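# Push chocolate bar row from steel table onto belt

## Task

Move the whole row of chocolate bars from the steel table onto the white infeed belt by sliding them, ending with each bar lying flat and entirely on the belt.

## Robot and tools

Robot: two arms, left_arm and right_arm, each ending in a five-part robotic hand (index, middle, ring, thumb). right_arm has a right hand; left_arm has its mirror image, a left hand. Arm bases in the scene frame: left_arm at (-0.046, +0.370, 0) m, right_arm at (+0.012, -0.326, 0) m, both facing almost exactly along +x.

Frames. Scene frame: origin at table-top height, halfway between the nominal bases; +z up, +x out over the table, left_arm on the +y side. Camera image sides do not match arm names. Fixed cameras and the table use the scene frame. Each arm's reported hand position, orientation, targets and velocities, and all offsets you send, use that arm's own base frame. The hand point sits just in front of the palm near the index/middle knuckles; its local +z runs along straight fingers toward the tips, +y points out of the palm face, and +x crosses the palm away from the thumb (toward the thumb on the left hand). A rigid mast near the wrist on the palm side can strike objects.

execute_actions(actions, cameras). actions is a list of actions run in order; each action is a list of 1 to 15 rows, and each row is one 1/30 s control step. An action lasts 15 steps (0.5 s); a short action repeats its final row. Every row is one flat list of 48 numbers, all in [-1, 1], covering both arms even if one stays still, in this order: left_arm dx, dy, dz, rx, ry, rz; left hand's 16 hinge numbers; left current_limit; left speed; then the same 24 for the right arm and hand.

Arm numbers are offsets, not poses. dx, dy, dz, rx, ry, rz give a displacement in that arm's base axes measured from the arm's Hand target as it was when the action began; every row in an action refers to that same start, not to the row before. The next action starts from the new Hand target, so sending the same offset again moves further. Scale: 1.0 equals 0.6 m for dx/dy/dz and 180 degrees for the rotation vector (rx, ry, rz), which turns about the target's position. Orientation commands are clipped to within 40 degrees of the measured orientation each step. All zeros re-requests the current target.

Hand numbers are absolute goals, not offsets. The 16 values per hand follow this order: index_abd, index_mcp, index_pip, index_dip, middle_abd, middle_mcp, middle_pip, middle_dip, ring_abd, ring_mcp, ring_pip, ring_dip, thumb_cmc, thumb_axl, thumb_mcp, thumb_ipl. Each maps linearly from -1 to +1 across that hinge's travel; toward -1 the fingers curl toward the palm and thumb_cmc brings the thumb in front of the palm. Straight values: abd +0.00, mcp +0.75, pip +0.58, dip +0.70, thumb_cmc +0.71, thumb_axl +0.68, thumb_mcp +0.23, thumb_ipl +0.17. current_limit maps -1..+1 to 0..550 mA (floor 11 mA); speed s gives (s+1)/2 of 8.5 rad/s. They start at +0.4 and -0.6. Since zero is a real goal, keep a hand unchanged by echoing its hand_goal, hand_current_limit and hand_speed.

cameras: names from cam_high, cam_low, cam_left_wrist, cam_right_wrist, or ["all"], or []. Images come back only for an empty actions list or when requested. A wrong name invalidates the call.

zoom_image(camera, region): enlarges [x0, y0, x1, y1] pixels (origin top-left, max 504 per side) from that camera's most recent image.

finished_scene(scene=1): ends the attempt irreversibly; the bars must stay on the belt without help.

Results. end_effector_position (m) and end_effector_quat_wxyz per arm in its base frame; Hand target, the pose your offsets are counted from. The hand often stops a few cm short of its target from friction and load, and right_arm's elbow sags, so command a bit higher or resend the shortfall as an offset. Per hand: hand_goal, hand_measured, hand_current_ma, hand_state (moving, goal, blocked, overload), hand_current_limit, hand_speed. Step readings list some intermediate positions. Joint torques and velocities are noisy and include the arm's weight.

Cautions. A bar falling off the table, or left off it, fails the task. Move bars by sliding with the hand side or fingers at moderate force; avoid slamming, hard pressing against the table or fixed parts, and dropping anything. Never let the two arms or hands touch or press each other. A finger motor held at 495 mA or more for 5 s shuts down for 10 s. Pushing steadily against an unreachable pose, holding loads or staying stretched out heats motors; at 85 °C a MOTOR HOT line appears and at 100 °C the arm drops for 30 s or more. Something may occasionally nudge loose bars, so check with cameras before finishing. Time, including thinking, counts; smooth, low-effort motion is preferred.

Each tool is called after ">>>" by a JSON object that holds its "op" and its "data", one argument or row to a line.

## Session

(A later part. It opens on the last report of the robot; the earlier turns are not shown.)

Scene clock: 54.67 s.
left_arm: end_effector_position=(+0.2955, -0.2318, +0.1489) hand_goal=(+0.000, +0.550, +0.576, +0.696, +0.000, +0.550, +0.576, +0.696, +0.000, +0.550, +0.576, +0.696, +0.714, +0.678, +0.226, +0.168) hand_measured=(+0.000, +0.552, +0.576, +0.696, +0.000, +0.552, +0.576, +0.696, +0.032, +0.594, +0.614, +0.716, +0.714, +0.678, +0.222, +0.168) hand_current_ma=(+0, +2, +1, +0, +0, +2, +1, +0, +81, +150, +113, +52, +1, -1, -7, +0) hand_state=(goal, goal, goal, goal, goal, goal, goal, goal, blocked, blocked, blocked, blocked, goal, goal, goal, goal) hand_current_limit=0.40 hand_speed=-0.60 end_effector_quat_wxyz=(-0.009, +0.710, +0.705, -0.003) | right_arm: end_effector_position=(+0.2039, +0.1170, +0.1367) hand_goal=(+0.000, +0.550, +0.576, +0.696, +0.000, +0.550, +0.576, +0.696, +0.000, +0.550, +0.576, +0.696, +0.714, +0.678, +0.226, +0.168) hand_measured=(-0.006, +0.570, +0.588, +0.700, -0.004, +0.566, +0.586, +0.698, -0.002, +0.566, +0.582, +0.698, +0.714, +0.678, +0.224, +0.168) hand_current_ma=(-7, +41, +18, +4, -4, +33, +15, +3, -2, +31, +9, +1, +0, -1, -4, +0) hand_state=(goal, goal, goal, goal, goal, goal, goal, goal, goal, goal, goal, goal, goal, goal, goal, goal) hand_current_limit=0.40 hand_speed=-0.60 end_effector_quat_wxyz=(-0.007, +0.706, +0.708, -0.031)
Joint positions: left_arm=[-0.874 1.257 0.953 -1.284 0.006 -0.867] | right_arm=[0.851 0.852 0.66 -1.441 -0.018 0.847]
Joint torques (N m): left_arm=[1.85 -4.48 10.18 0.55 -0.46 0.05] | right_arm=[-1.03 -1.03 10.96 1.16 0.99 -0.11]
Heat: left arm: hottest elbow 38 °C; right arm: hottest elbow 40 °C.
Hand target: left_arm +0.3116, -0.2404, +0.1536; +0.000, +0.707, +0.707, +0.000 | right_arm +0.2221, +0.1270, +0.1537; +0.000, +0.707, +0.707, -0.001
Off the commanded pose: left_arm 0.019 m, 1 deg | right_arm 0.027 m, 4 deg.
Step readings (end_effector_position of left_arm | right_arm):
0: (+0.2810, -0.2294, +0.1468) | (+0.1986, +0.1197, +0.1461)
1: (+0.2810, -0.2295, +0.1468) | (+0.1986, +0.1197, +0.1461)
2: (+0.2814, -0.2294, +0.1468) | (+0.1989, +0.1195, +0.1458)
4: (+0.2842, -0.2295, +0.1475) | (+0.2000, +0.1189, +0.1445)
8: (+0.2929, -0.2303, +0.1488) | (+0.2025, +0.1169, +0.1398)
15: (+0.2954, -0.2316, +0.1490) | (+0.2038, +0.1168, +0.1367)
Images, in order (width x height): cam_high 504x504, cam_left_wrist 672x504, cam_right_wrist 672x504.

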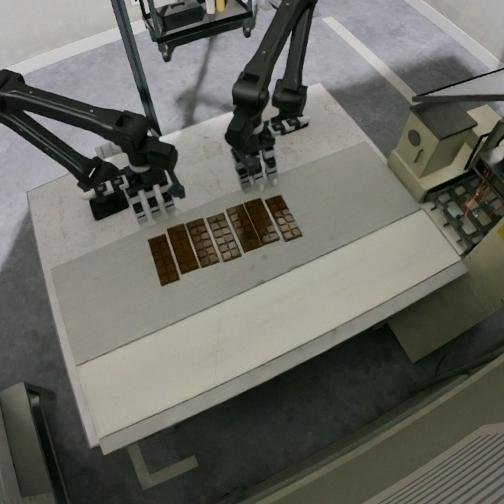

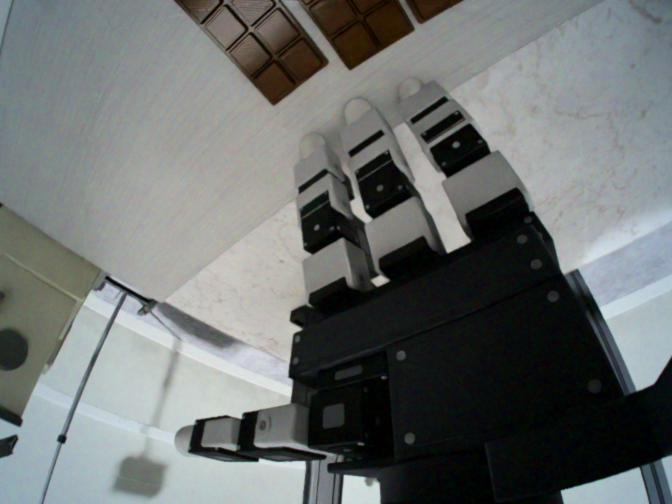

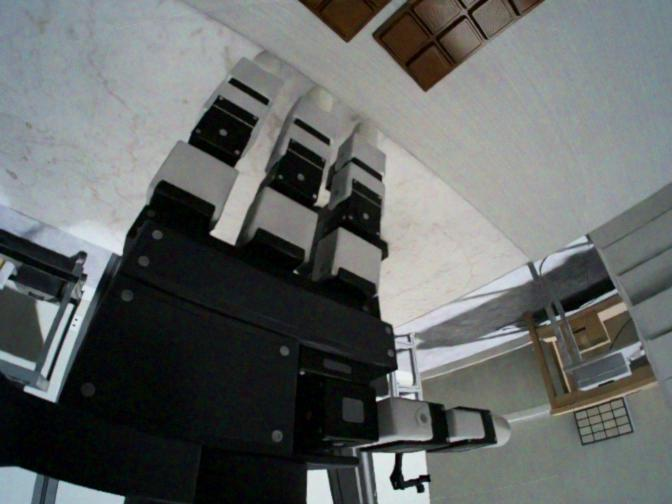

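>>> {"op": "execute_actions", "data": {
  "actions": [
    [[-0.005,0,0.02,0,0,0,0,0.549,0.576,0.696,0,0.549,0.576,0.696,0,0.549,0.576,0.696,0.714,0.678,0.226,0.168,0.4,-0.6,-0.035,0,0.04,0,0,0,0,0.549,0.576,0.696,0,0.549,0.576,0.696,0,0.549,0.576,0.696,0.714,0.678,0.226,0.168,0.4,-0.6]],
    [[0.0,0,0.0,0,0,0,0,0.549,0.576,0.696,0,0.549,0.576,0.696,0,0.549,0.576,0.696,0.714,0.678,0.226,0.168,0.4,-0.6,0,0,0.03,0,0,0,0,0.549,0.576,0.696,0,0.549,0.576,0.696,0,0.549,0.576,0.696,0.714,0.678,0.226,0.168,0.4,-0.6]]
  ],
  "cameras": ["cam_high", "cam_left_wrist", "cam_right_wrist"]
}}

Scene clock: 59.63 s.
left_arm: end_effector_position=(+0.2960, -0.2310, +0.1502) hand_goal=(+0.000, +0.550, +0.576, +0.696, +0.000, +0.550, +0.576, +0.696, +0.000, +0.550, +0.576, +0.696, +0.714, +0.678, +0.226, +0.168) hand_measured=(+0.000, +0.552, +0.576, +0.696, +0.000, +0.552, +0.576, +0.696, +0.002, +0.554, +0.580, +0.700, +0.714, +0.678, +0.222, +0.168) hand_current_ma=(+0, +2, +1, +0, +0, +2, +1, +0, +4, +8, +6, +5, +1, -1, -7, +0) hand_state=(goal, goal, goal, goal, goal, goal, goal, goal, goal, goal, goal, goal, goal, goal, goal, goal) hand_current_limit=0.40 hand_speed=-0.60 end_effector_quat_wxyz=(-0.014, +0.710, +0.704, +0.001) | right_arm: end_effector_position=(+0.1952, +0.1168, +0.1720) hand_goal=(+0.000, +0.550, +0.576, +0.696, +0.000, +0.550, +0.576, +0.696, +0.000, +0.550, +0.576, +0.696, +0.714, +0.678, +0.226, +0.168) hand_measured=(-0.004, +0.554, +0.580, +0.698, -0.004, +0.554, +0.580, +0.698, -0.002, +0.554, +0.578, +0.698, +0.714, +0.678, +0.224, +0.168) hand_current_ma=(-3, +4, +3, +3, -3, +5, +4, +3, -2, +5, +3, +1, +0, -1, -4, +0) hand_state=(goal, goal, goal, goal, goal, goal, goal, goal, goal, goal, goal, goal, goal, goal, goal, goal) hand_current_limit=0.40 hand_speed=-0.60 end_effector_quat_wxyz=(+0.001, +0.707, +0.707, -0.025)
Joint positions: left_arm=[-0.874 1.262 0.961 -1.298 0.001 -0.867] | right_arm=[0.902 0.809 0.73 -1.542 -0.003 0.901]
Joint torques (N m): left_arm=[1.44 -5.83 11.04 -0.34 -0.25 -0.02] | right_arm=[1.03 -1.38 12.16 -0.01 0.32 0.1]
Heat: left arm: hottest elbow 38 °C; right arm: hottest elbow 40 °C.
Hand target: left_arm +0.3086, -0.2405, +0.1657; +0.000, +0.707, +0.707, +0.000 | right_arm +0.2011, +0.1270, +0.1958; +0.000, +0.707, +0.707, -0.001
Off the commanded pose: left_arm 0.022 m, 2 deg | right_arm 0.027 m, 3 deg.
Step readings (end_effector_position of left_arm | right_arm):
0: (+0.2955, -0.2318, +0.1489) | (+0.2039, +0.1170, +0.1367)
1: (+0.2955, -0.2318, +0.1490) | (+0.2039, +0.1170, +0.1367)
2: (+0.2954, -0.2317, +0.1493) | (+0.2038, +0.1169, +0.1368)
4: (+0.2952, -0.2313, +0.1495) | (+0.2019, +0.1159, +0.1382)
8: (+0.2960, -0.2310, +0.1498) | (+0.1971, +0.1152, +0.1464)
15: (+0.2961, -0.2311, +0.1502) | (+0.1952, +0.1170, +0.1544)
16: (+0.2961, -0.2311, +0.1502) | (+0.1950, +0.1168, +0.1544)
17: (+0.2960, -0.2310, +0.1502) | (+0.1945, +0.1161, +0.1549)
19: (+0.2960, -0.2310, +0.1502) | (+0.1937, +0.1149, +0.1581)
23: (+0.2960, -0.2310, +0.1502) | (+0.1952, +0.1164, +0.1677)
30: (+0.2960, -0.2310, +0.1502) | (+0.1954, +0.1170, +0.1720)
Images, in order (width x height): cam_high 504x504, cam_left_wrist 672x504, cam_right_wrist 672x504.

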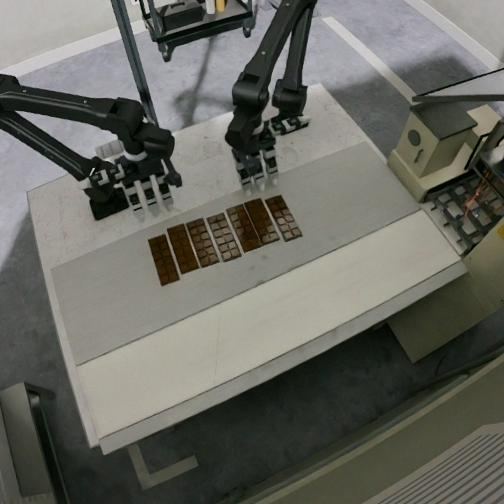

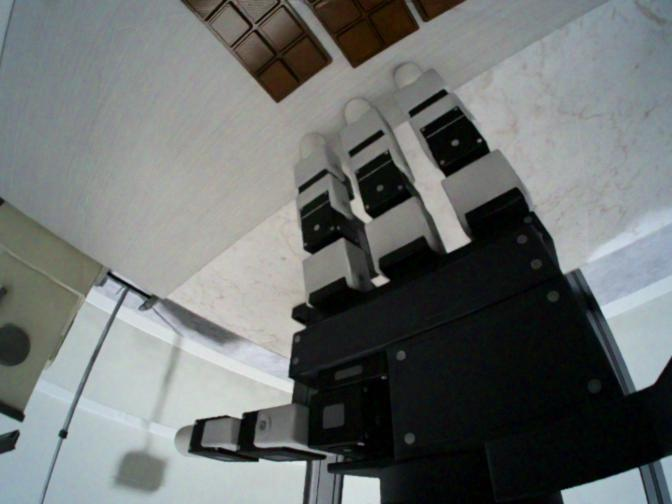

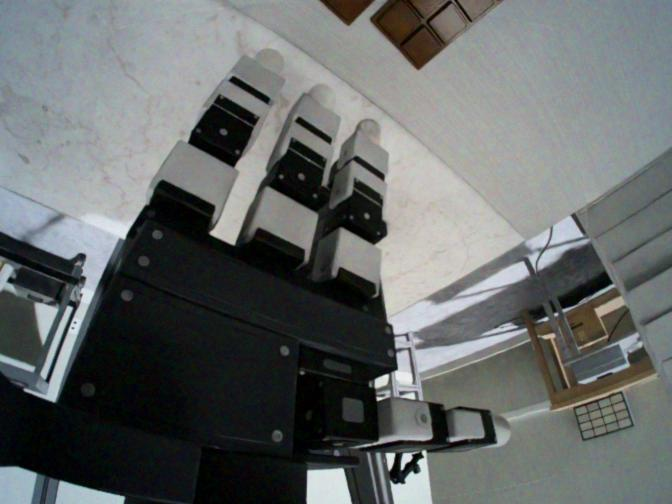

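>>> {"op": "zoom_image", "data": {
  "camera": "cam_high",
  "region": [120, 180, 190, 250]
}}

>>> {"op": "zoom_image", "data": {
  "camera": "cam_right_wrist",
  "region": [200, 0, 520, 200]
}}

Scaled by 7.200 from the camera's 504x504 image, which has a finer 720x720 frame.

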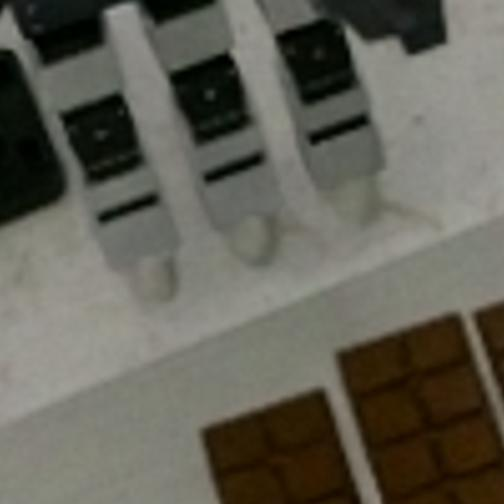

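Scaled by 1.575 from the camera's 672x504 image, which has a finer 960x720 frame.

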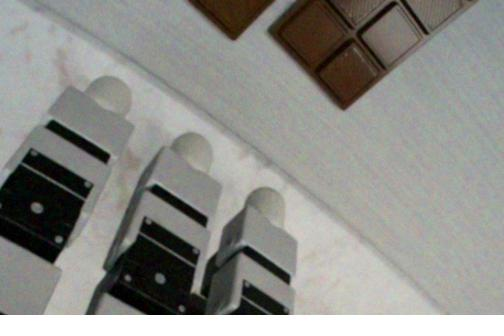

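>>> {"op": "execute_actions", "data": {
  "actions": [
    [[0.0,-0.008,0.015,-0.0067,0,0,0,0.549,0.576,0.696,0,0.549,0.576,0.696,0,0.549,0.576,0.696,0.714,0.678,0.226,0.168,0.4,-0.6,0.05,0.007,-0.015,0,0,0,0,0.549,0.576,0.696,0,0.549,0.576,0.696,0,0.549,0.576,0.696,0.714,0.678,0.226,0.168,0.4,-0.6]]
  ],
  "cameras": ["cam_high", "cam_left_wrist", "cam_right_wrist"]
}}

>>> {"op": "zoom_image", "data": {
  "camera": "cam_high",
  "region": [120, 180, 190, 250]
}}

>>> {"op": "zoom_image", "data": {
  "camera": "cam_right_wrist",
  "region": [200, 0, 520, 200]
}}

>>> {"op": "zoom_image", "data": {
  "camera": "cam_high",
  "region": [225, 150, 295, 220]
}}

Scene clock: 65.70 s.
left_arm: end_effector_position=(+0.2976, -0.2356, +0.1571) hand_goal=(+0.000, +0.550, +0.576, +0.696, +0.000, +0.550, +0.576, +0.696, +0.000, +0.550, +0.576, +0.696, +0.714, +0.678, +0.226, +0.168) hand_measured=(+0.000, +0.552, +0.576, +0.696, +0.000, +0.552, +0.576, +0.696, +0.002, +0.554, +0.580, +0.700, +0.714, +0.678, +0.222, +0.168) hand_current_ma=(+0, +2, +1, +0, +0, +2, +1, +0, +4, +8, +6, +5, +1, -1, -7, +0) hand_state=(goal, goal, goal, goal, goal, goal, goal, goal, goal, goal, goal, goal, goal, goal, goal, goal) hand_current_limit=0.40 hand_speed=-0.60 end_effector_quat_wxyz=(-0.010, +0.710, +0.704, -0.005) | right_arm: end_effector_position=(+0.2156, +0.1170, +0.1646) hand_goal=(+0.000, +0.550, +0.576, +0.696, +0.000, +0.550, +0.576, +0.696, +0.000, +0.550, +0.576, +0.696, +0.714, +0.678, +0.226, +0.168) hand_measured=(-0.004, +0.552, +0.578, +0.698, -0.004, +0.552, +0.580, +0.698, -0.002, +0.552, +0.578, +0.698, +0.714, +0.678, +0.224, +0.168) hand_current_ma=(-3, +3, +3, +3, -3, +3, +3, +3, -2, +3, +2, +1, +0, -1, -4, +0) hand_state=(goal, goal, goal, goal, goal, goal, goal, goal, goal, goal, goal, goal, goal, goal, goal, goal) hand_current_limit=0.40 hand_speed=-0.60 end_effector_quat_wxyz=(+0.003, +0.707, +0.706, -0.033)
Joint positions: left_arm=[-0.874 1.262 0.982 -1.308 0.011 -0.867] | right_arm=[0.825 0.869 0.739 -1.507 0.003 0.826]
Joint torques (N m): left_arm=[1.26 -6.42 11.02 -0.32 -0.09 -0.04] | right_arm=[-0.62 -1.08 12.34 0.75 0.14 -0.1]
Heat: left arm: hottest elbow 40 °C; right arm: hottest elbow 42 °C.
Hand target: left_arm +0.3086, -0.2452, +0.1747; +0.007, +0.707, +0.707, -0.007 | right_arm +0.2311, +0.1312, +0.1869; +0.000, +0.707, +0.707, -0.001
Off the commanded pose: left_arm 0.023 m, 2 deg | right_arm 0.031 m, 4 deg.
Step readings (end_effector_position of left_arm | right_arm):
0: (+0.2960, -0.2310, +0.1502) | (+0.1951, +0.1167, +0.1720)
1: (+0.2960, -0.2310, +0.1502) | (+0.1951, +0.1167, +0.1720)
2: (+0.2959, -0.2310, +0.1504) | (+0.1955, +0.1164, +0.1719)
4: (+0.2957, -0.2318, +0.1517) | (+0.1991, +0.1155, +0.1712)
8: (+0.2972, -0.2348, +0.1558) | (+0.2103, +0.1148, +0.1674)
15: (+0.2977, -0.2357, +0.1572) | (+0.2152, +0.1164, +0.1647)
Images, in order (width x height): cam_high 504x504, cam_left_wrist 672x504, cam_right_wrist 672x504.

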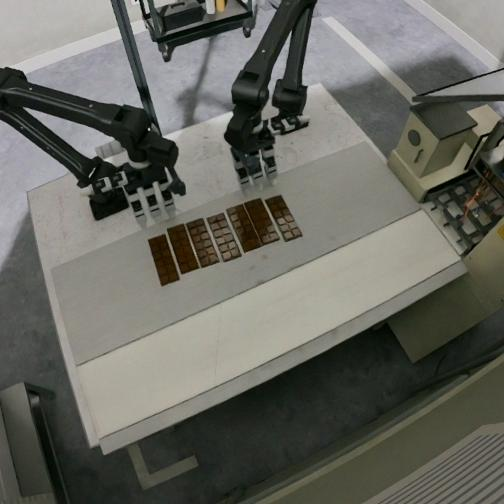

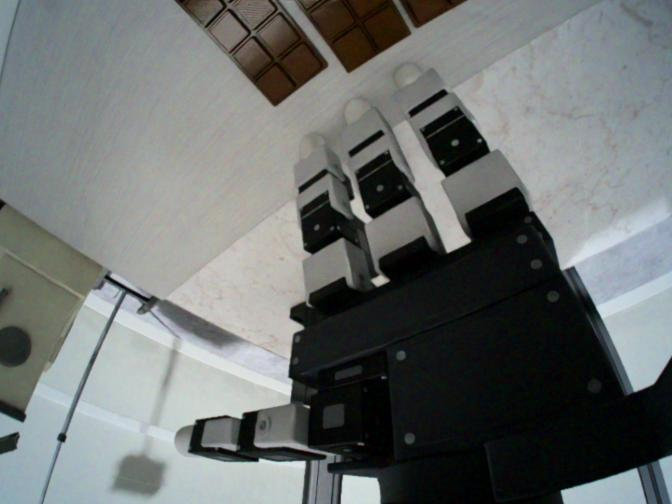

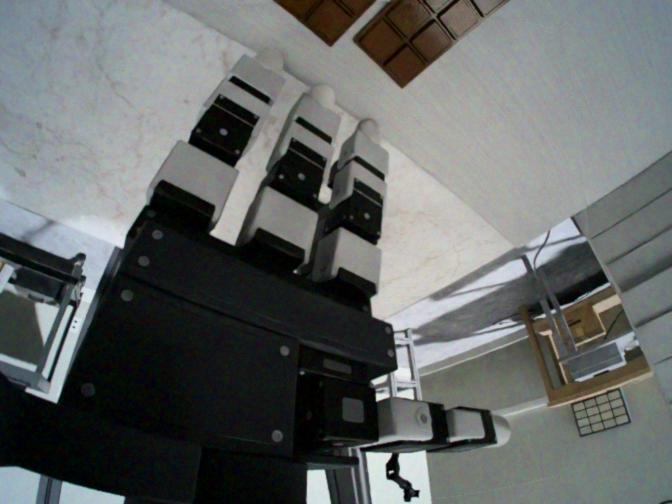

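Scaled by 7.200 from the camera's 504x504 image, which has a finer 720x720 frame.

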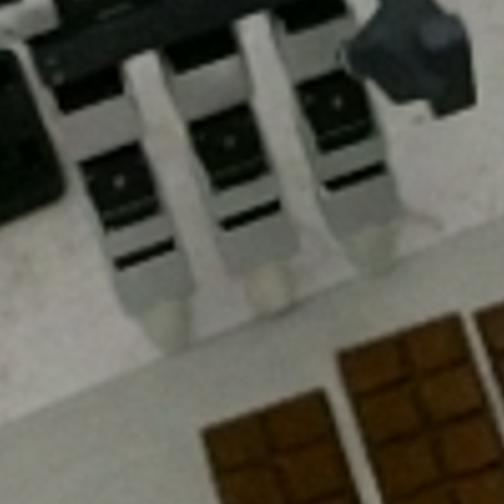

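Scaled by 1.575 from the camera's 672x504 image, which has a finer 960x720 frame.

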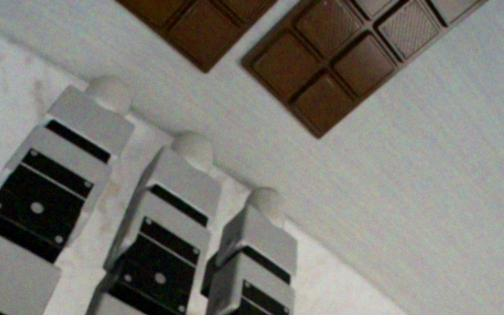

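Scaled by 7.200 from the camera's 504x504 image, which has a finer 720x720 frame.

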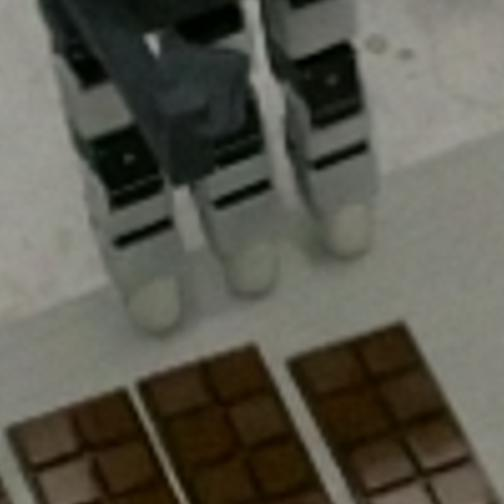

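>>> {"op": "execute_actions", "data": {
  "actions": [
    [[0.0,-0.013,-0.008,0,0,0,0,0.549,0.576,0.696,0,0.549,0.576,0.696,0,0.549,0.576,0.696,0.714,0.678,0.226,0.168,0.4,-0.6,0.017,0.017,0,0.0162,-0.0134,0,0,0.549,0.576,0.696,0,0.549,0.576,0.696,0,0.549,0.576,0.696,0.714,0.678,0.226,0.168,0.4,-0.6]]
  ]
}}

Scene clock: 68.50 s.
left_arm: end_effector_position=(+0.2982, -0.2365, +0.1540) hand_goal=(+0.000, +0.550, +0.576, +0.696, +0.000, +0.550, +0.576, +0.696, +0.000, +0.550, +0.576, +0.696, +0.714, +0.678, +0.226, +0.168) hand_measured=(+0.000, +0.552, +0.576, +0.696, +0.000, +0.552, +0.576, +0.696, +0.002, +0.554, +0.580, +0.700, +0.714, +0.678, +0.222, +0.168) hand_current_ma=(+0, +2, +1, +0, +0, +2, +1, +0, +4, +8, +6, +5, +1, -1, -7, +0) hand_state=(goal, goal, goal, goal, goal, goal, goal, goal, goal, goal, goal, goal, goal, goal, goal, goal) hand_current_limit=0.40 hand_speed=-0.60 end_effector_quat_wxyz=(-0.014, +0.710, +0.704, -0.005) | right_arm: end_effector_position=(+0.2276, +0.1299, +0.1665) hand_goal=(+0.000, +0.550, +0.576, +0.696, +0.000, +0.550, +0.576, +0.696, +0.000, +0.550, +0.576, +0.696, +0.714, +0.678, +0.226, +0.168) hand_measured=(-0.002, +0.552, +0.578, +0.698, -0.004, +0.552, +0.580, +0.698, -0.002, +0.552, +0.578, +0.698, +0.714, +0.678, +0.224, +0.168) hand_current_ma=(-3, +3, +3, +3, -3, +3, +3, +3, -2, +3, +2, +1, +0, -1, -4, +0) hand_state=(goal, goal, goal, goal, goal, goal, goal, goal, goal, goal, goal, goal, goal, goal, goal, goal) hand_current_limit=0.40 hand_speed=-0.60 end_effector_quat_wxyz=(-0.001, +0.707, +0.707, +0.002)
Joint positions: left_arm=[-0.874 1.273 0.984 -1.308 0.012 -0.867] | right_arm=[0.82 0.869 0.739 -1.437 -0.002 0.82]
Joint torques (N m): left_arm=[0.26 -6.01 11.11 0.25 -0.09 -0.19] | right_arm=[-0.62 -1.85 11.75 0.98 0.12 -0.11]
Heat: left arm: hottest elbow 40 °C; right arm: hottest elbow 42 °C.
Hand target: left_arm +0.3086, -0.2530, +0.1699; +0.007, +0.707, +0.707, -0.007 | right_arm +0.2413, +0.1415, +0.1869; -0.003, +0.707, +0.707, +0.032
Off the commanded pose: left_arm 0.025 m, 3 deg | right_arm 0.027 m, 3 deg.
Step readings (end_effector_position of left_arm | right_arm):
0: (+0.2976, -0.2356, +0.1571) | (+0.2157, +0.1171, +0.1646)
1: (+0.2976, -0.2356, +0.1571) | (+0.2157, +0.1171, +0.1646)
2: (+0.2976, -0.2356, +0.1571) | (+0.2165, +0.1180, +0.1647)
4: (+0.2976, -0.2357, +0.1568) | (+0.2194, +0.1214, +0.1650)
8: (+0.2980, -0.2362, +0.1553) | (+0.2250, +0.1270, +0.1660)
15: (+0.2982, -0.2365, +0.1540) | (+0.2273, +0.1296, +0.1664)

>>> {"op": "execute_actions", "data": {
  "actions": [
    [[0.0,0,-0.026,0,0,0,0,0.549,0.576,0.696,0,0.549,0.576,0.696,0,0.549,0.576,0.696,0.714,0.678,0.226,0.168,0.4,-0.6,0,-0.005,-0.048,0,0,0,0,0.549,0.576,0.696,0,0.549,0.576,0.696,0,0.549,0.576,0.696,0.714,0.678,0.226,0.168,0.4,-0.6]]
  ],
  "cameras": ["cam_high", "cam_left_wrist", "cam_right_wrist"]
}}

>>> {"op": "zoom_image", "data": {
  "camera": "cam_high",
  "region": [120, 180, 190, 250]
}}

>>> {"op": "zoom_image", "data": {
  "camera": "cam_right_wrist",
  "region": [200, 0, 520, 200]
}}

>>> {"op": "zoom_image", "data": {
  "camera": "cam_high",
  "region": [225, 150, 295, 220]
}}

>>> {"op": "zoom_image", "data": {
  "camera": "cam_left_wrist",
  "region": [220, 0, 540, 200]
}}

Scene clock: 70.27 s.
left_arm: end_effector_position=(+0.3045, -0.2440, +0.1503) hand_goal=(+0.000, +0.550, +0.576, +0.696, +0.000, +0.550, +0.576, +0.696, +0.000, +0.550, +0.576, +0.696, +0.714, +0.678, +0.226, +0.168) hand_measured=(+0.000, +0.552, +0.576, +0.696, +0.000, +0.552, +0.576, +0.696, +0.002, +0.554, +0.580, +0.700, +0.714, +0.678, +0.222, +0.168) hand_current_ma=(+0, +2, +1, +0, +0, +2, +1, +0, +4, +7, +6, +5, +1, -1, -7, +0) hand_state=(goal, goal, goal, goal, goal, goal, goal, goal, goal, goal, goal, goal, goal, goal, goal, goal) hand_current_limit=0.40 hand_speed=-0.60 end_effector_quat_wxyz=(-0.002, +0.710, +0.704, -0.006) | right_arm: end_effector_position=(+0.2370, +0.1377, +0.1613) hand_goal=(+0.000, +0.550, +0.576, +0.696, +0.000, +0.550, +0.576, +0.696, +0.000, +0.550, +0.576, +0.696, +0.714, +0.678, +0.226, +0.168) hand_measured=(-0.002, +0.552, +0.578, +0.698, +0.002, +0.550, +0.576, +0.696, -0.002, +0.552, +0.578, +0.698, +0.714, +0.678, +0.224, +0.168) hand_current_ma=(-2, +3, +3, +3, +1, +1, +0, +0, -2, +3, +2, +1, +0, -1, -4, +0) hand_state=(goal, goal, goal, goal, goal, goal, goal, goal, goal, goal, goal, goal, goal, goal, goal, goal) hand_current_limit=0.40 hand_speed=-0.60 end_effector_quat_wxyz=(-0.003, +0.707, +0.707, +0.028)
Joint positions: left_arm=[-0.874 1.288 0.984 -1.27 0.012 -0.867] | right_arm=[0.81 0.869 0.719 -1.364 -0.005 0.811]
Joint torques (N m): left_arm=[0.21 -6.18 8.9 0.54 -0.1 -0.18] | right_arm=[-0.67 -1.38 7.73 1.37 0.21 -0.13]
Heat: left arm: hottest elbow 40 °C; right arm: hottest elbow 42 °C.
Hand target: left_arm +0.3086, -0.2530, +0.1542; +0.007, +0.707, +0.707, -0.007 | right_arm +0.2413, +0.1385, +0.1580; -0.003, +0.707, +0.707, +0.032
Off the commanded pose: left_arm 0.011 m, 1 deg | right_arm 0.006 m, 0 deg.
Step readings (end_effector_position of left_arm | right_arm):
0: (+0.2982, -0.2365, +0.1540) | (+0.2276, +0.1299, +0.1665)
1: (+0.2982, -0.2365, +0.1540) | (+0.2277, +0.1300, +0.1665)
2: (+0.2986, -0.2369, +0.1539) | (+0.2287, +0.1308, +0.1667)
4: (+0.3002, -0.2389, +0.1537) | (+0.2327, +0.1344, +0.1674)
8: (+0.3034, -0.2427, +0.1517) | (+0.2377, +0.1379, +0.1647)
15: (+0.3045, -0.2440, +0.1502) | (+0.2369, +0.1376, +0.1613)
Images, in order (width x height): cam_high 504x504, cam_left_wrist 672x504, cam_right_wrist 672x504.

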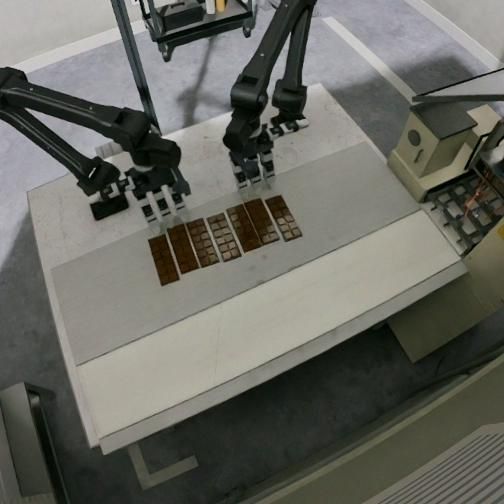

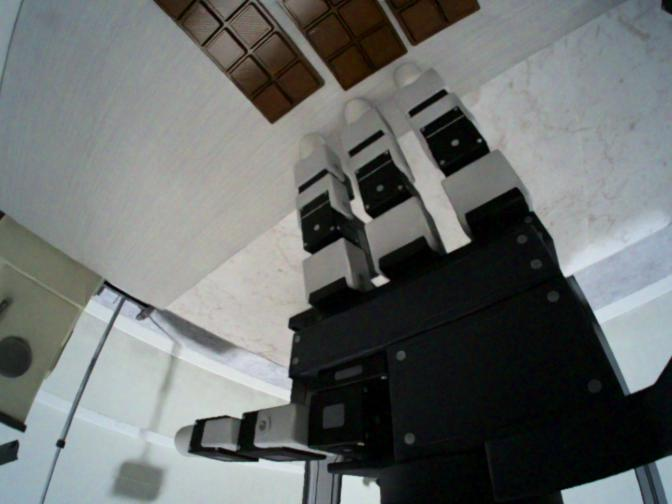

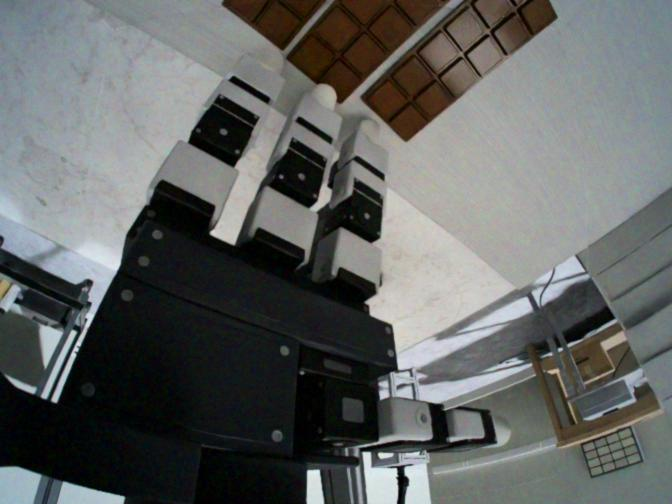

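Scaled by 7.200 from the camera's 504x504 image, which has a finer 720x720 frame.

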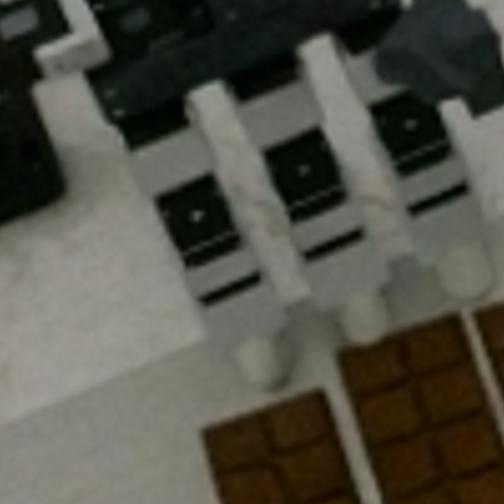

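Scaled by 1.575 from the camera's 672x504 image, which has a finer 960x720 frame.

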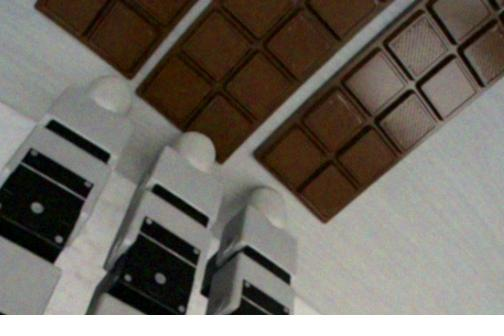

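Scaled by 7.200 from the camera's 504x504 image, which has a finer 720x720 frame.

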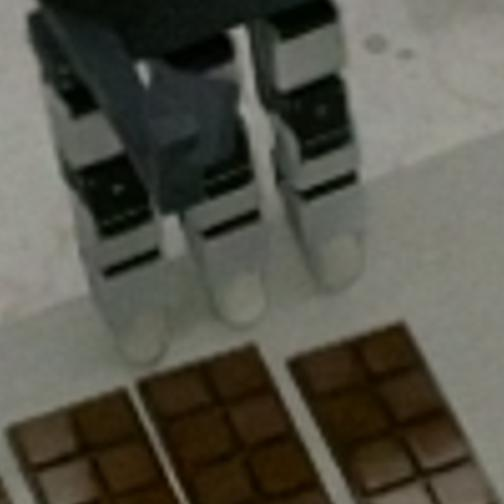

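Scaled by 1.575 from the camera's 672x504 image, which has a finer 960x720 frame.

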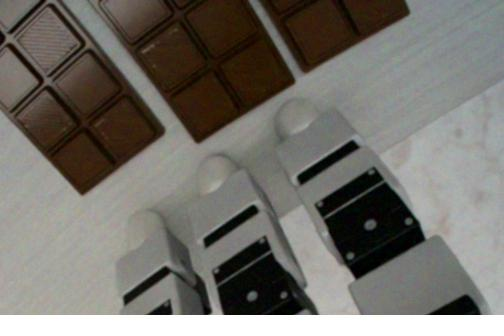

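>>> {"op": "execute_actions", "data": {
  "actions": [
    [[0.035,0,0.01,0,0,0,0,0.549,0.576,0.696,0,0.549,0.576,0.696,0,0.549,0.576,0.696,0.714,0.678,0.226,0.168,0.4,-0.6,-0.027,-0.026,0.01,-0.0162,0.0134,0,0,0.549,0.576,0.696,0,0.549,0.576,0.696,0,0.549,0.576,0.696,0.714,0.678,0.226,0.168,0.4,-0.6]]
  ],
  "cameras": ["cam_high", "cam_left_wrist", "cam_right_wrist"]
}}

>>> {"op": "zoom_image", "data": {
  "camera": "cam_high",
  "region": [120, 180, 190, 250]
}}

>>> {"op": "zoom_image", "data": {
  "camera": "cam_high",
  "region": [225, 150, 295, 220]
}}

Scene clock: 73.37 s.
left_arm: end_effector_position=(+0.3152, -0.2426, +0.1477) hand_goal=(+0.000, +0.550, +0.576, +0.696, +0.000, +0.550, +0.576, +0.696, +0.000, +0.550, +0.576, +0.696, +0.714, +0.678, +0.226, +0.168) hand_measured=(+0.000, +0.552, +0.576, +0.696, +0.000, +0.552, +0.576, +0.696, +0.002, +0.556, +0.580, +0.700, +0.714, +0.678, +0.222, +0.168) hand_current_ma=(+0, +2, +1, +0, +0, +2, +1, +0, +2, +13, +9, +5, +1, -1, -7, +0) hand_state=(goal, goal, goal, goal, goal, goal, goal, goal, goal, goal, goal, goal, goal, goal, goal, goal) hand_current_limit=0.40 hand_speed=-0.60 end_effector_quat_wxyz=(-0.007, +0.706, +0.708, -0.007) | right_arm: end_effector_position=(+0.2253, +0.1247, +0.1597) hand_goal=(+0.000, +0.550, +0.576, +0.696, +0.000, +0.550, +0.576, +0.696, +0.000, +0.550, +0.576, +0.696, +0.714, +0.678, +0.226, +0.168) hand_measured=(-0.002, +0.552, +0.578, +0.698, -0.004, +0.550, +0.574, +0.694, -0.002, +0.552, +0.578, +0.698, +0.714, +0.678, +0.224, +0.168) hand_current_ma=(-2, +3, +3, +3, -3, +0, -2, -1, -2, +3, +2, +1, +0, -1, -4, +0) hand_state=(goal, goal, goal, goal, goal, goal, goal, goal, goal, goal, goal, goal, goal, goal, goal, goal) hand_current_limit=0.40 hand_speed=-0.60 end_effector_quat_wxyz=(-0.001, +0.707, +0.707, -0.003)
Joint positions: left_arm=[-0.848 1.313 1.001 -1.271 0.015 -0.851] | right_arm=[0.81 0.862 0.719 -1.434 -0.002 0.81]
Joint torques (N m): left_arm=[1.49 -6.18 10.82 0.01 -0.22 0.1] | right_arm=[-0.09 -2.37 8.58 0.09 0.31 -0.06]
Heat: left arm: hottest elbow 40 °C; right arm: hottest elbow 42 °C.
Hand target: left_arm +0.3296, -0.2532, +0.1603; +0.007, +0.708, +0.707, -0.007 | right_arm +0.2251, +0.1229, +0.1640; +0.000, +0.707, +0.707, -0.001
Off the commanded pose: left_arm 0.022 m, 2 deg | right_arm 0.005 m, 0 deg.
Step readings (end_effector_position of left_arm | right_arm):
0: (+0.3045, -0.2440, +0.1503) | (+0.2370, +0.1377, +0.1613)
1: (+0.3045, -0.2440, +0.1503) | (+0.2370, +0.1377, +0.1613)
2: (+0.3045, -0.2441, +0.1500) | (+0.2367, +0.1374, +0.1612)
4: (+0.3057, -0.2431, +0.1484) | (+0.2343, +0.1348, +0.1606)
8: (+0.3115, -0.2428, +0.1479) | (+0.2281, +0.1277, +0.1592)
15: (+0.3151, -0.2424, +0.1478) | (+0.2255, +0.1249, +0.1598)
Images, in order (width x height): cam_high 504x504, cam_left_wrist 672x504, cam_right_wrist 672x504.

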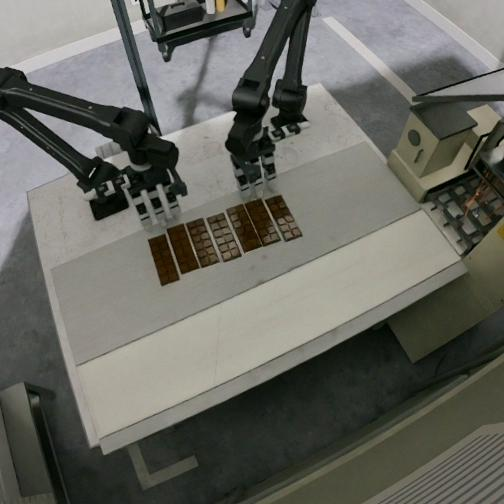

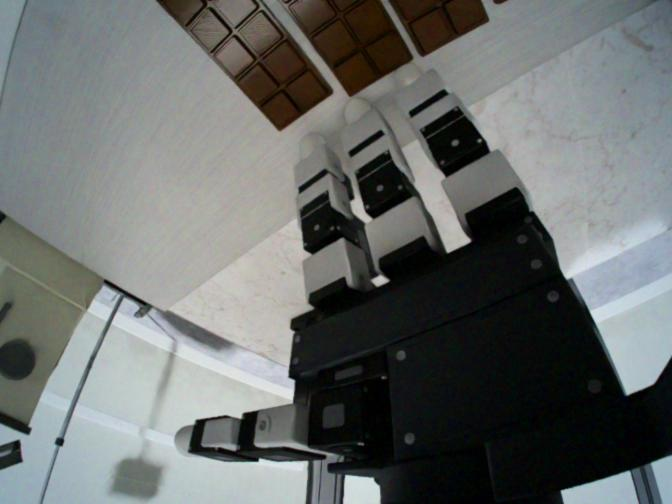

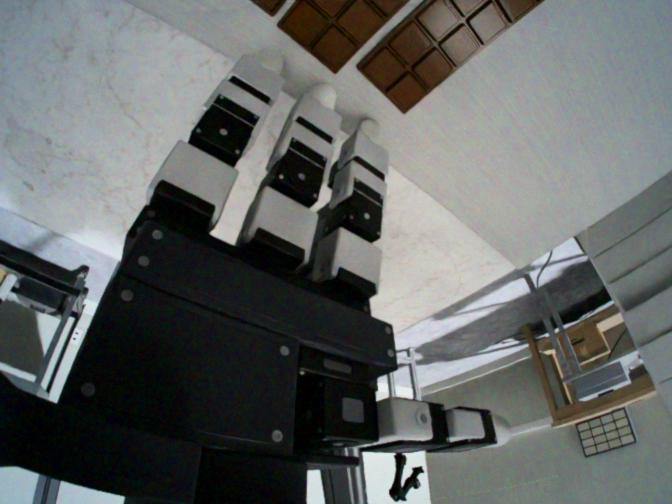

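Scaled by 7.200 from the camera's 504x504 image, which has a finer 720x720 frame.

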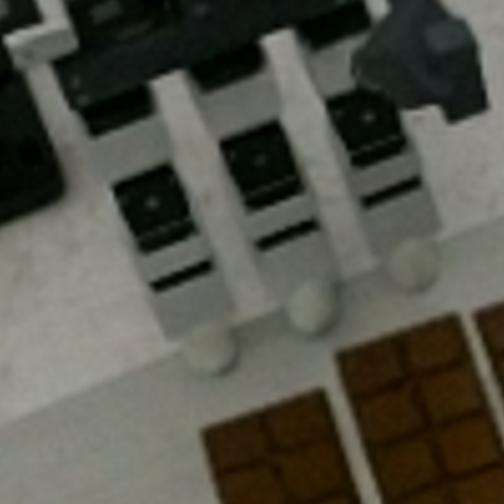

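Scaled by 7.200 from the camera's 504x504 image, which has a finer 720x720 frame.

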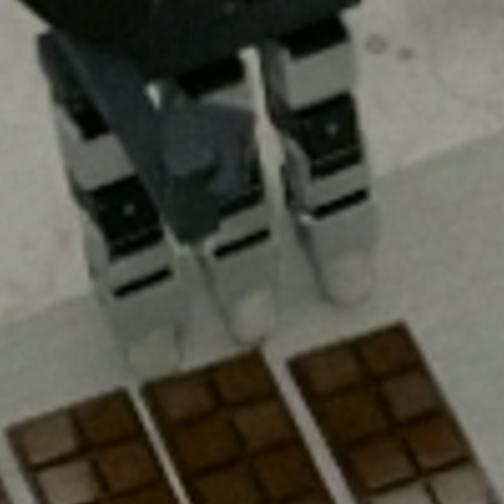

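>>> {"op": "execute_actions", "data": {
  "actions": [
    [[0.05,0,0.007,0,0,0,0,0.549,0.576,0.696,0,0.549,0.576,0.696,0,0.549,0.576,0.696,0.714,0.678,0.226,0.168,0.4,-0.6,0,-0.006,-0.018,0,0,0,0,0.549,0.576,0.696,0,0.549,0.576,0.696,0,0.549,0.576,0.696,0.714,0.678,0.226,0.168,0.4,-0.6]]
  ],
  "cameras": ["cam_high", "cam_left_wrist", "cam_right_wrist"]
}}

>>> {"op": "zoom_image", "data": {
  "camera": "cam_high",
  "region": [120, 180, 190, 250]
}}

>>> {"op": "zoom_image", "data": {
  "camera": "cam_high",
  "region": [225, 150, 325, 250]
}}

Scene clock: 75.53 s.
left_arm: end_effector_position=(+0.3456, -0.2413, +0.1499) hand_goal=(+0.000, +0.550, +0.576, +0.696, +0.000, +0.550, +0.576, +0.696, +0.000, +0.550, +0.576, +0.696, +0.714, +0.678, +0.226, +0.168) hand_measured=(+0.000, +0.554, +0.578, +0.696, +0.000, +0.552, +0.576, +0.696, +0.002, +0.554, +0.580, +0.700, +0.714, +0.678, +0.222, +0.168) hand_current_ma=(+1, +9, +4, +1, +0, +2, +1, +0, +2, +8, +6, +5, +1, -1, -7, +0) hand_state=(goal, goal, goal, goal, goal, goal, goal, goal, goal, goal, goal, goal, goal, goal, goal, goal) hand_current_limit=0.40 hand_speed=-0.60 end_effector_quat_wxyz=(-0.007, +0.703, +0.711, -0.007) | right_arm: end_effector_position=(+0.2221, +0.1208, +0.1542) hand_goal=(+0.000, +0.550, +0.576, +0.696, +0.000, +0.550, +0.576, +0.696, +0.000, +0.550, +0.576, +0.696, +0.714, +0.678, +0.226, +0.168) hand_measured=(-0.002, +0.552, +0.578, +0.698, -0.002, +0.550, +0.574, +0.694, -0.004, +0.550, +0.576, +0.696, +0.714, +0.678, +0.224, +0.168) hand_current_ma=(-2, +3, +3, +3, -2, +0, -2, -1, -3, +0, +0, +1, +0, -1, -4, +0) hand_state=(goal, goal, goal, goal, goal, goal, goal, goal, goal, goal, goal, goal, goal, goal, goal, goal) hand_current_limit=0.40 hand_speed=-0.60 end_effector_quat_wxyz=(-0.002, +0.706, +0.708, -0.007)
Joint positions: left_arm=[-0.786 1.366 1.057 -1.275 0.014 -0.798] | right_arm=[0.806 0.853 0.701 -1.432 -0.004 0.803]
Joint torques (N m): left_arm=[1.2 -7.06 11.18 -0.23 -0.15 0.15] | right_arm=[-0.67 -1.85 7.51 0.94 0.37 -0.12]
Heat: left arm: hottest elbow 41 °C; right arm: hottest elbow 42 °C.
Hand target: left_arm +0.3596, -0.2531, +0.1645; +0.007, +0.707, +0.707, -0.007 | right_arm +0.2251, +0.1192, +0.1532; +0.000, +0.707, +0.707, -0.001
Off the commanded pose: left_arm 0.023 m, 2 deg | right_arm 0.004 m, 1 deg.
Step readings (end_effector_position of left_arm | right_arm):
0: (+0.3152, -0.2426, +0.1477) | (+0.2253, +0.1247, +0.1597)
1: (+0.3154, -0.2426, +0.1478) | (+0.2253, +0.1247, +0.1597)
2: (+0.3165, -0.2428, +0.1480) | (+0.2251, +0.1245, +0.1595)
4: (+0.3226, -0.2432, +0.1489) | (+0.2242, +0.1234, +0.1578)
8: (+0.3399, -0.2418, +0.1499) | (+0.2220, +0.1210, +0.1544)
15: (+0.3455, -0.2410, +0.1499) | (+0.2221, +0.1208, +0.1542)
Images, in order (width x height): cam_high 504x504, cam_left_wrist 672x504, cam_right_wrist 672x504.

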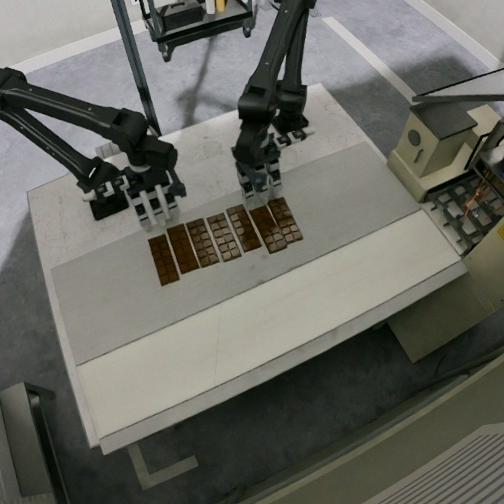

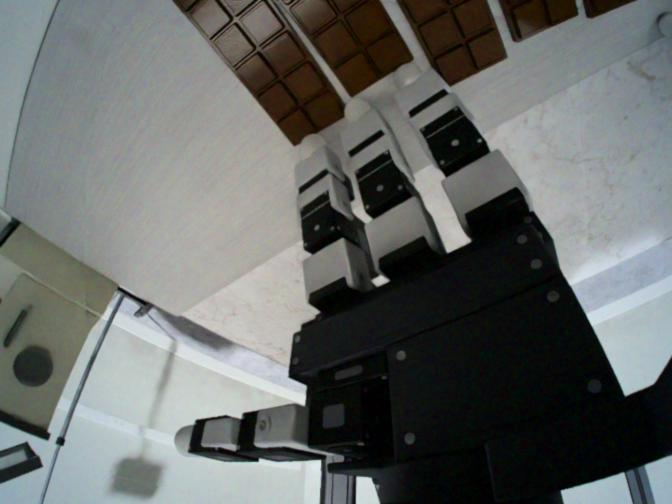

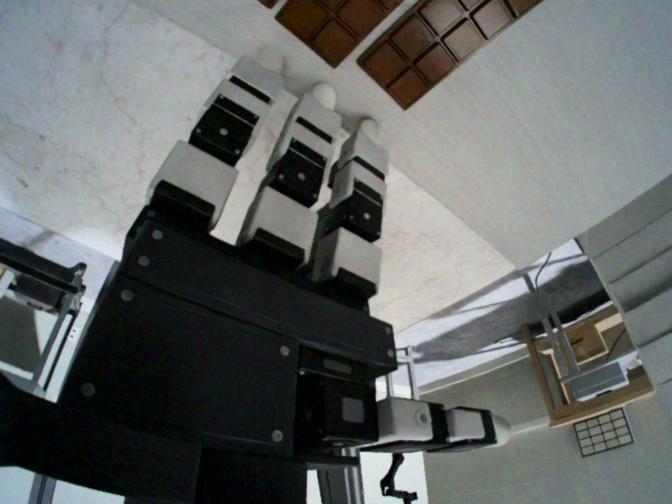

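Scaled by 7.200 from the camera's 504x504 image, which has a finer 720x720 frame.

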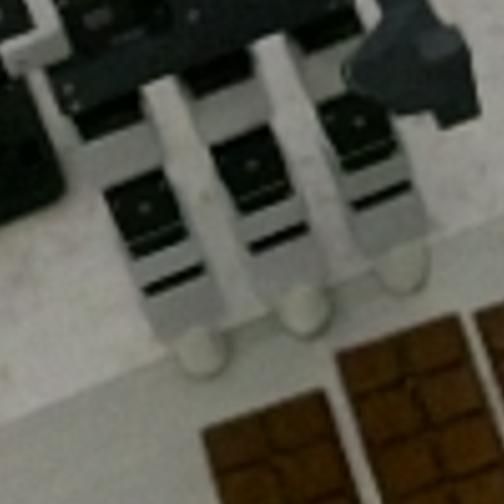

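Scaled by 5.040 from the camera's 504x504 image, which has a finer 720x720 frame.

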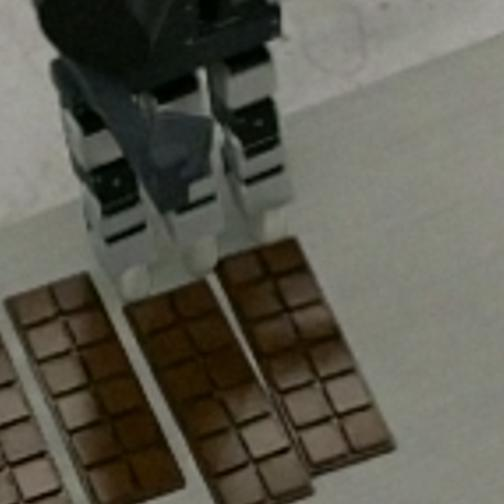

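>>> {"op": "execute_actions", "data": {
  "actions": [
    [[0.05,0,0.004,0,0,0,0,0.549,0.576,0.696,0,0.549,0.576,0.696,0,0.549,0.576,0.696,0.714,0.678,0.226,0.168,0.4,-0.6,0.04,0.0,0.007,0,0,0,0,0.549,0.576,0.696,0,0.549,0.576,0.696,0,0.549,0.576,0.696,0.714,0.678,0.226,0.168,0.4,-0.6]]
  ],
  "cameras": ["cam_high", "cam_left_wrist", "cam_right_wrist"]
}}

>>> {"op": "zoom_image", "data": {
  "camera": "cam_high",
  "region": [120, 180, 220, 280]
}}

>>> {"op": "zoom_image", "data": {
  "camera": "cam_high",
  "region": [225, 150, 325, 250]
}}

Scene clock: 77.90 s.
left_arm: end_effector_position=(+0.3746, -0.2425, +0.1527) hand_goal=(+0.000, +0.550, +0.576, +0.696, +0.000, +0.550, +0.576, +0.696, +0.000, +0.550, +0.576, +0.696, +0.714, +0.678, +0.226, +0.168) hand_measured=(+0.000, +0.556, +0.580, +0.696, +0.000, +0.552, +0.576, +0.696, +0.002, +0.554, +0.580, +0.700, +0.714, +0.678, +0.222, +0.168) hand_current_ma=(+1, +15, +5, +1, +0, +2, +1, +0, +2, +10, +8, +5, +1, -1, -7, +0) hand_state=(goal, goal, goal, goal, goal, goal, goal, goal, goal, goal, goal, goal, goal, goal, goal, goal) hand_current_limit=0.40 hand_speed=-0.60 end_effector_quat_wxyz=(-0.007, +0.703, +0.711, -0.008) | right_arm: end_effector_position=(+0.2355, +0.1180, +0.1537) hand_goal=(+0.000, +0.550, +0.576, +0.696, +0.000, +0.550, +0.576, +0.696, +0.000, +0.550, +0.576, +0.696, +0.714, +0.678, +0.226, +0.168) hand_measured=(-0.002, +0.552, +0.578, +0.698, -0.002, +0.550, +0.574, +0.694, -0.018, +0.588, +0.600, +0.708, +0.714, +0.678, +0.224, +0.168) hand_current_ma=(-2, +3, +3, +3, -2, +0, -2, -1, -30, +101, +48, +21, +0, -1, -4, +0) hand_state=(goal, goal, goal, goal, goal, goal, goal, goal, goal, blocked, blocked, goal, goal, goal, goal, goal) hand_current_limit=0.40 hand_speed=-0.60 end_effector_quat_wxyz=(-0.010, +0.700, +0.714, -0.007)
Joint positions: left_arm=[-0.735 1.42 1.12 -1.284 0.015 -0.745] | right_arm=[0.734 0.876 0.714 -1.424 -0.019 0.714]
Joint torques (N m): left_arm=[1.26 -7.82 11.17 -0.17 -0.17 0.14] | right_arm=[-0.79 0.56 9.48 1.2 1.01 -0.01]
Heat: left arm: hottest elbow 41 °C; right arm: hottest elbow 42 °C.
Hand target: left_arm +0.3896, -0.2530, +0.1669; +0.007, +0.707, +0.707, -0.007 | right_arm +0.2491, +0.1192, +0.1574; +0.000, +0.707, +0.707, -0.001
Off the commanded pose: left_arm 0.023 m, 2 deg | right_arm 0.014 m, 2 deg.
Step readings (end_effector_position of left_arm | right_arm):
0: (+0.3456, -0.2413, +0.1499) | (+0.2221, +0.1208, +0.1542)
1: (+0.3457, -0.2413, +0.1499) | (+0.2222, +0.1208, +0.1542)
2: (+0.3468, -0.2412, +0.1503) | (+0.2229, +0.1205, +0.1541)
4: (+0.3520, -0.2424, +0.1513) | (+0.2257, +0.1185, +0.1531)
8: (+0.3678, -0.2429, +0.1523) | (+0.2322, +0.1161, +0.1535)
15: (+0.3744, -0.2421, +0.1524) | (+0.2352, +0.1178, +0.1537)
Images, in order (width x height): cam_high 504x504, cam_left_wrist 672x504, cam_right_wrist 672x504.

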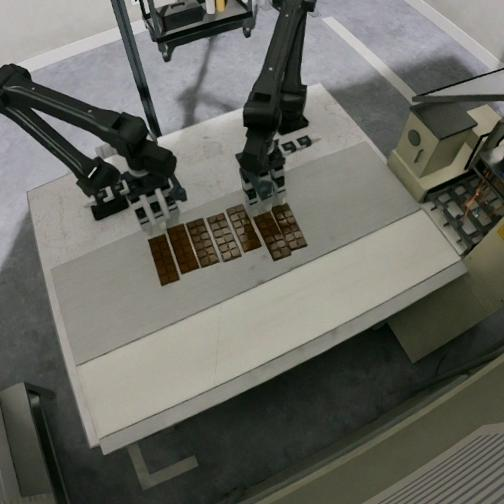

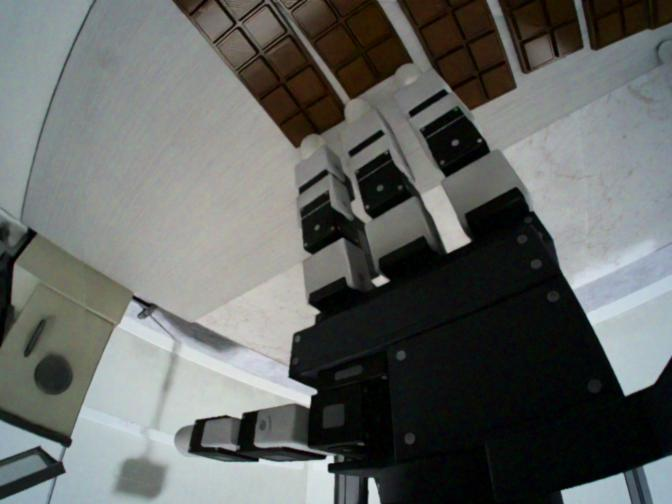

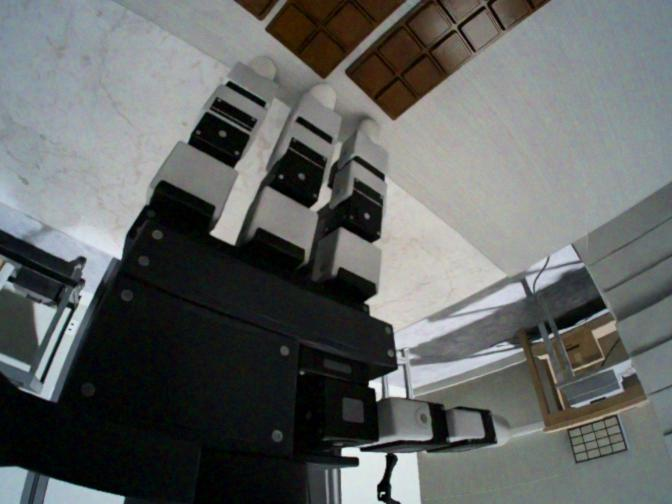

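Scaled by 5.040 from the camera's 504x504 image, which has a finer 720x720 frame.

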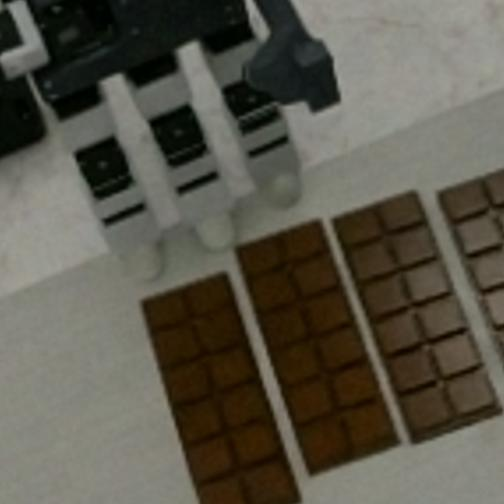

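Scaled by 5.040 from the camera's 504x504 image, which has a finer 720x720 frame.

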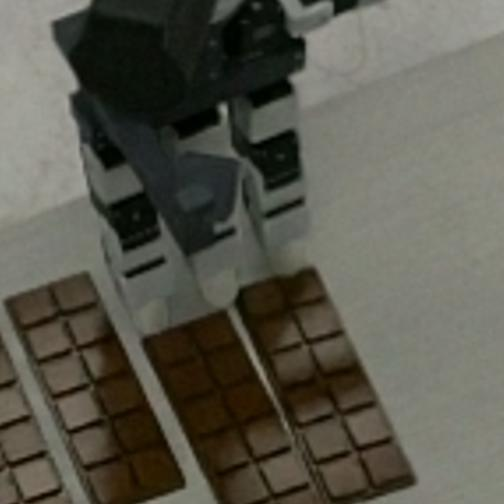

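>>> {"op": "zoom_image", "data": {
  "camera": "cam_right_wrist",
  "region": [200, 20, 440, 200]
}}

>>> {"op": "zoom_image", "data": {
  "camera": "cam_high",
  "region": [130, 200, 190, 260]
}}

Scaled by 2.100 from the camera's 672x504 image, which has a finer 960x720 frame.

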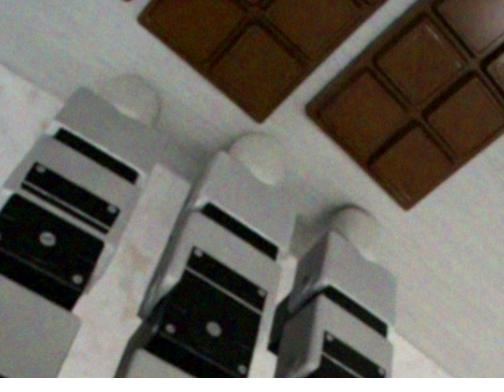

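Scaled by 8.400 from the camera's 504x504 image, which has a finer 720x720 frame.

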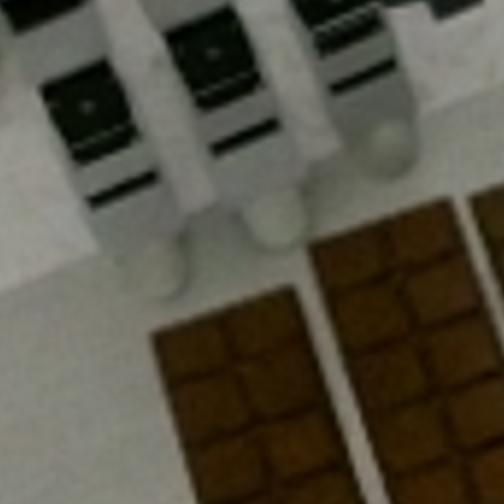

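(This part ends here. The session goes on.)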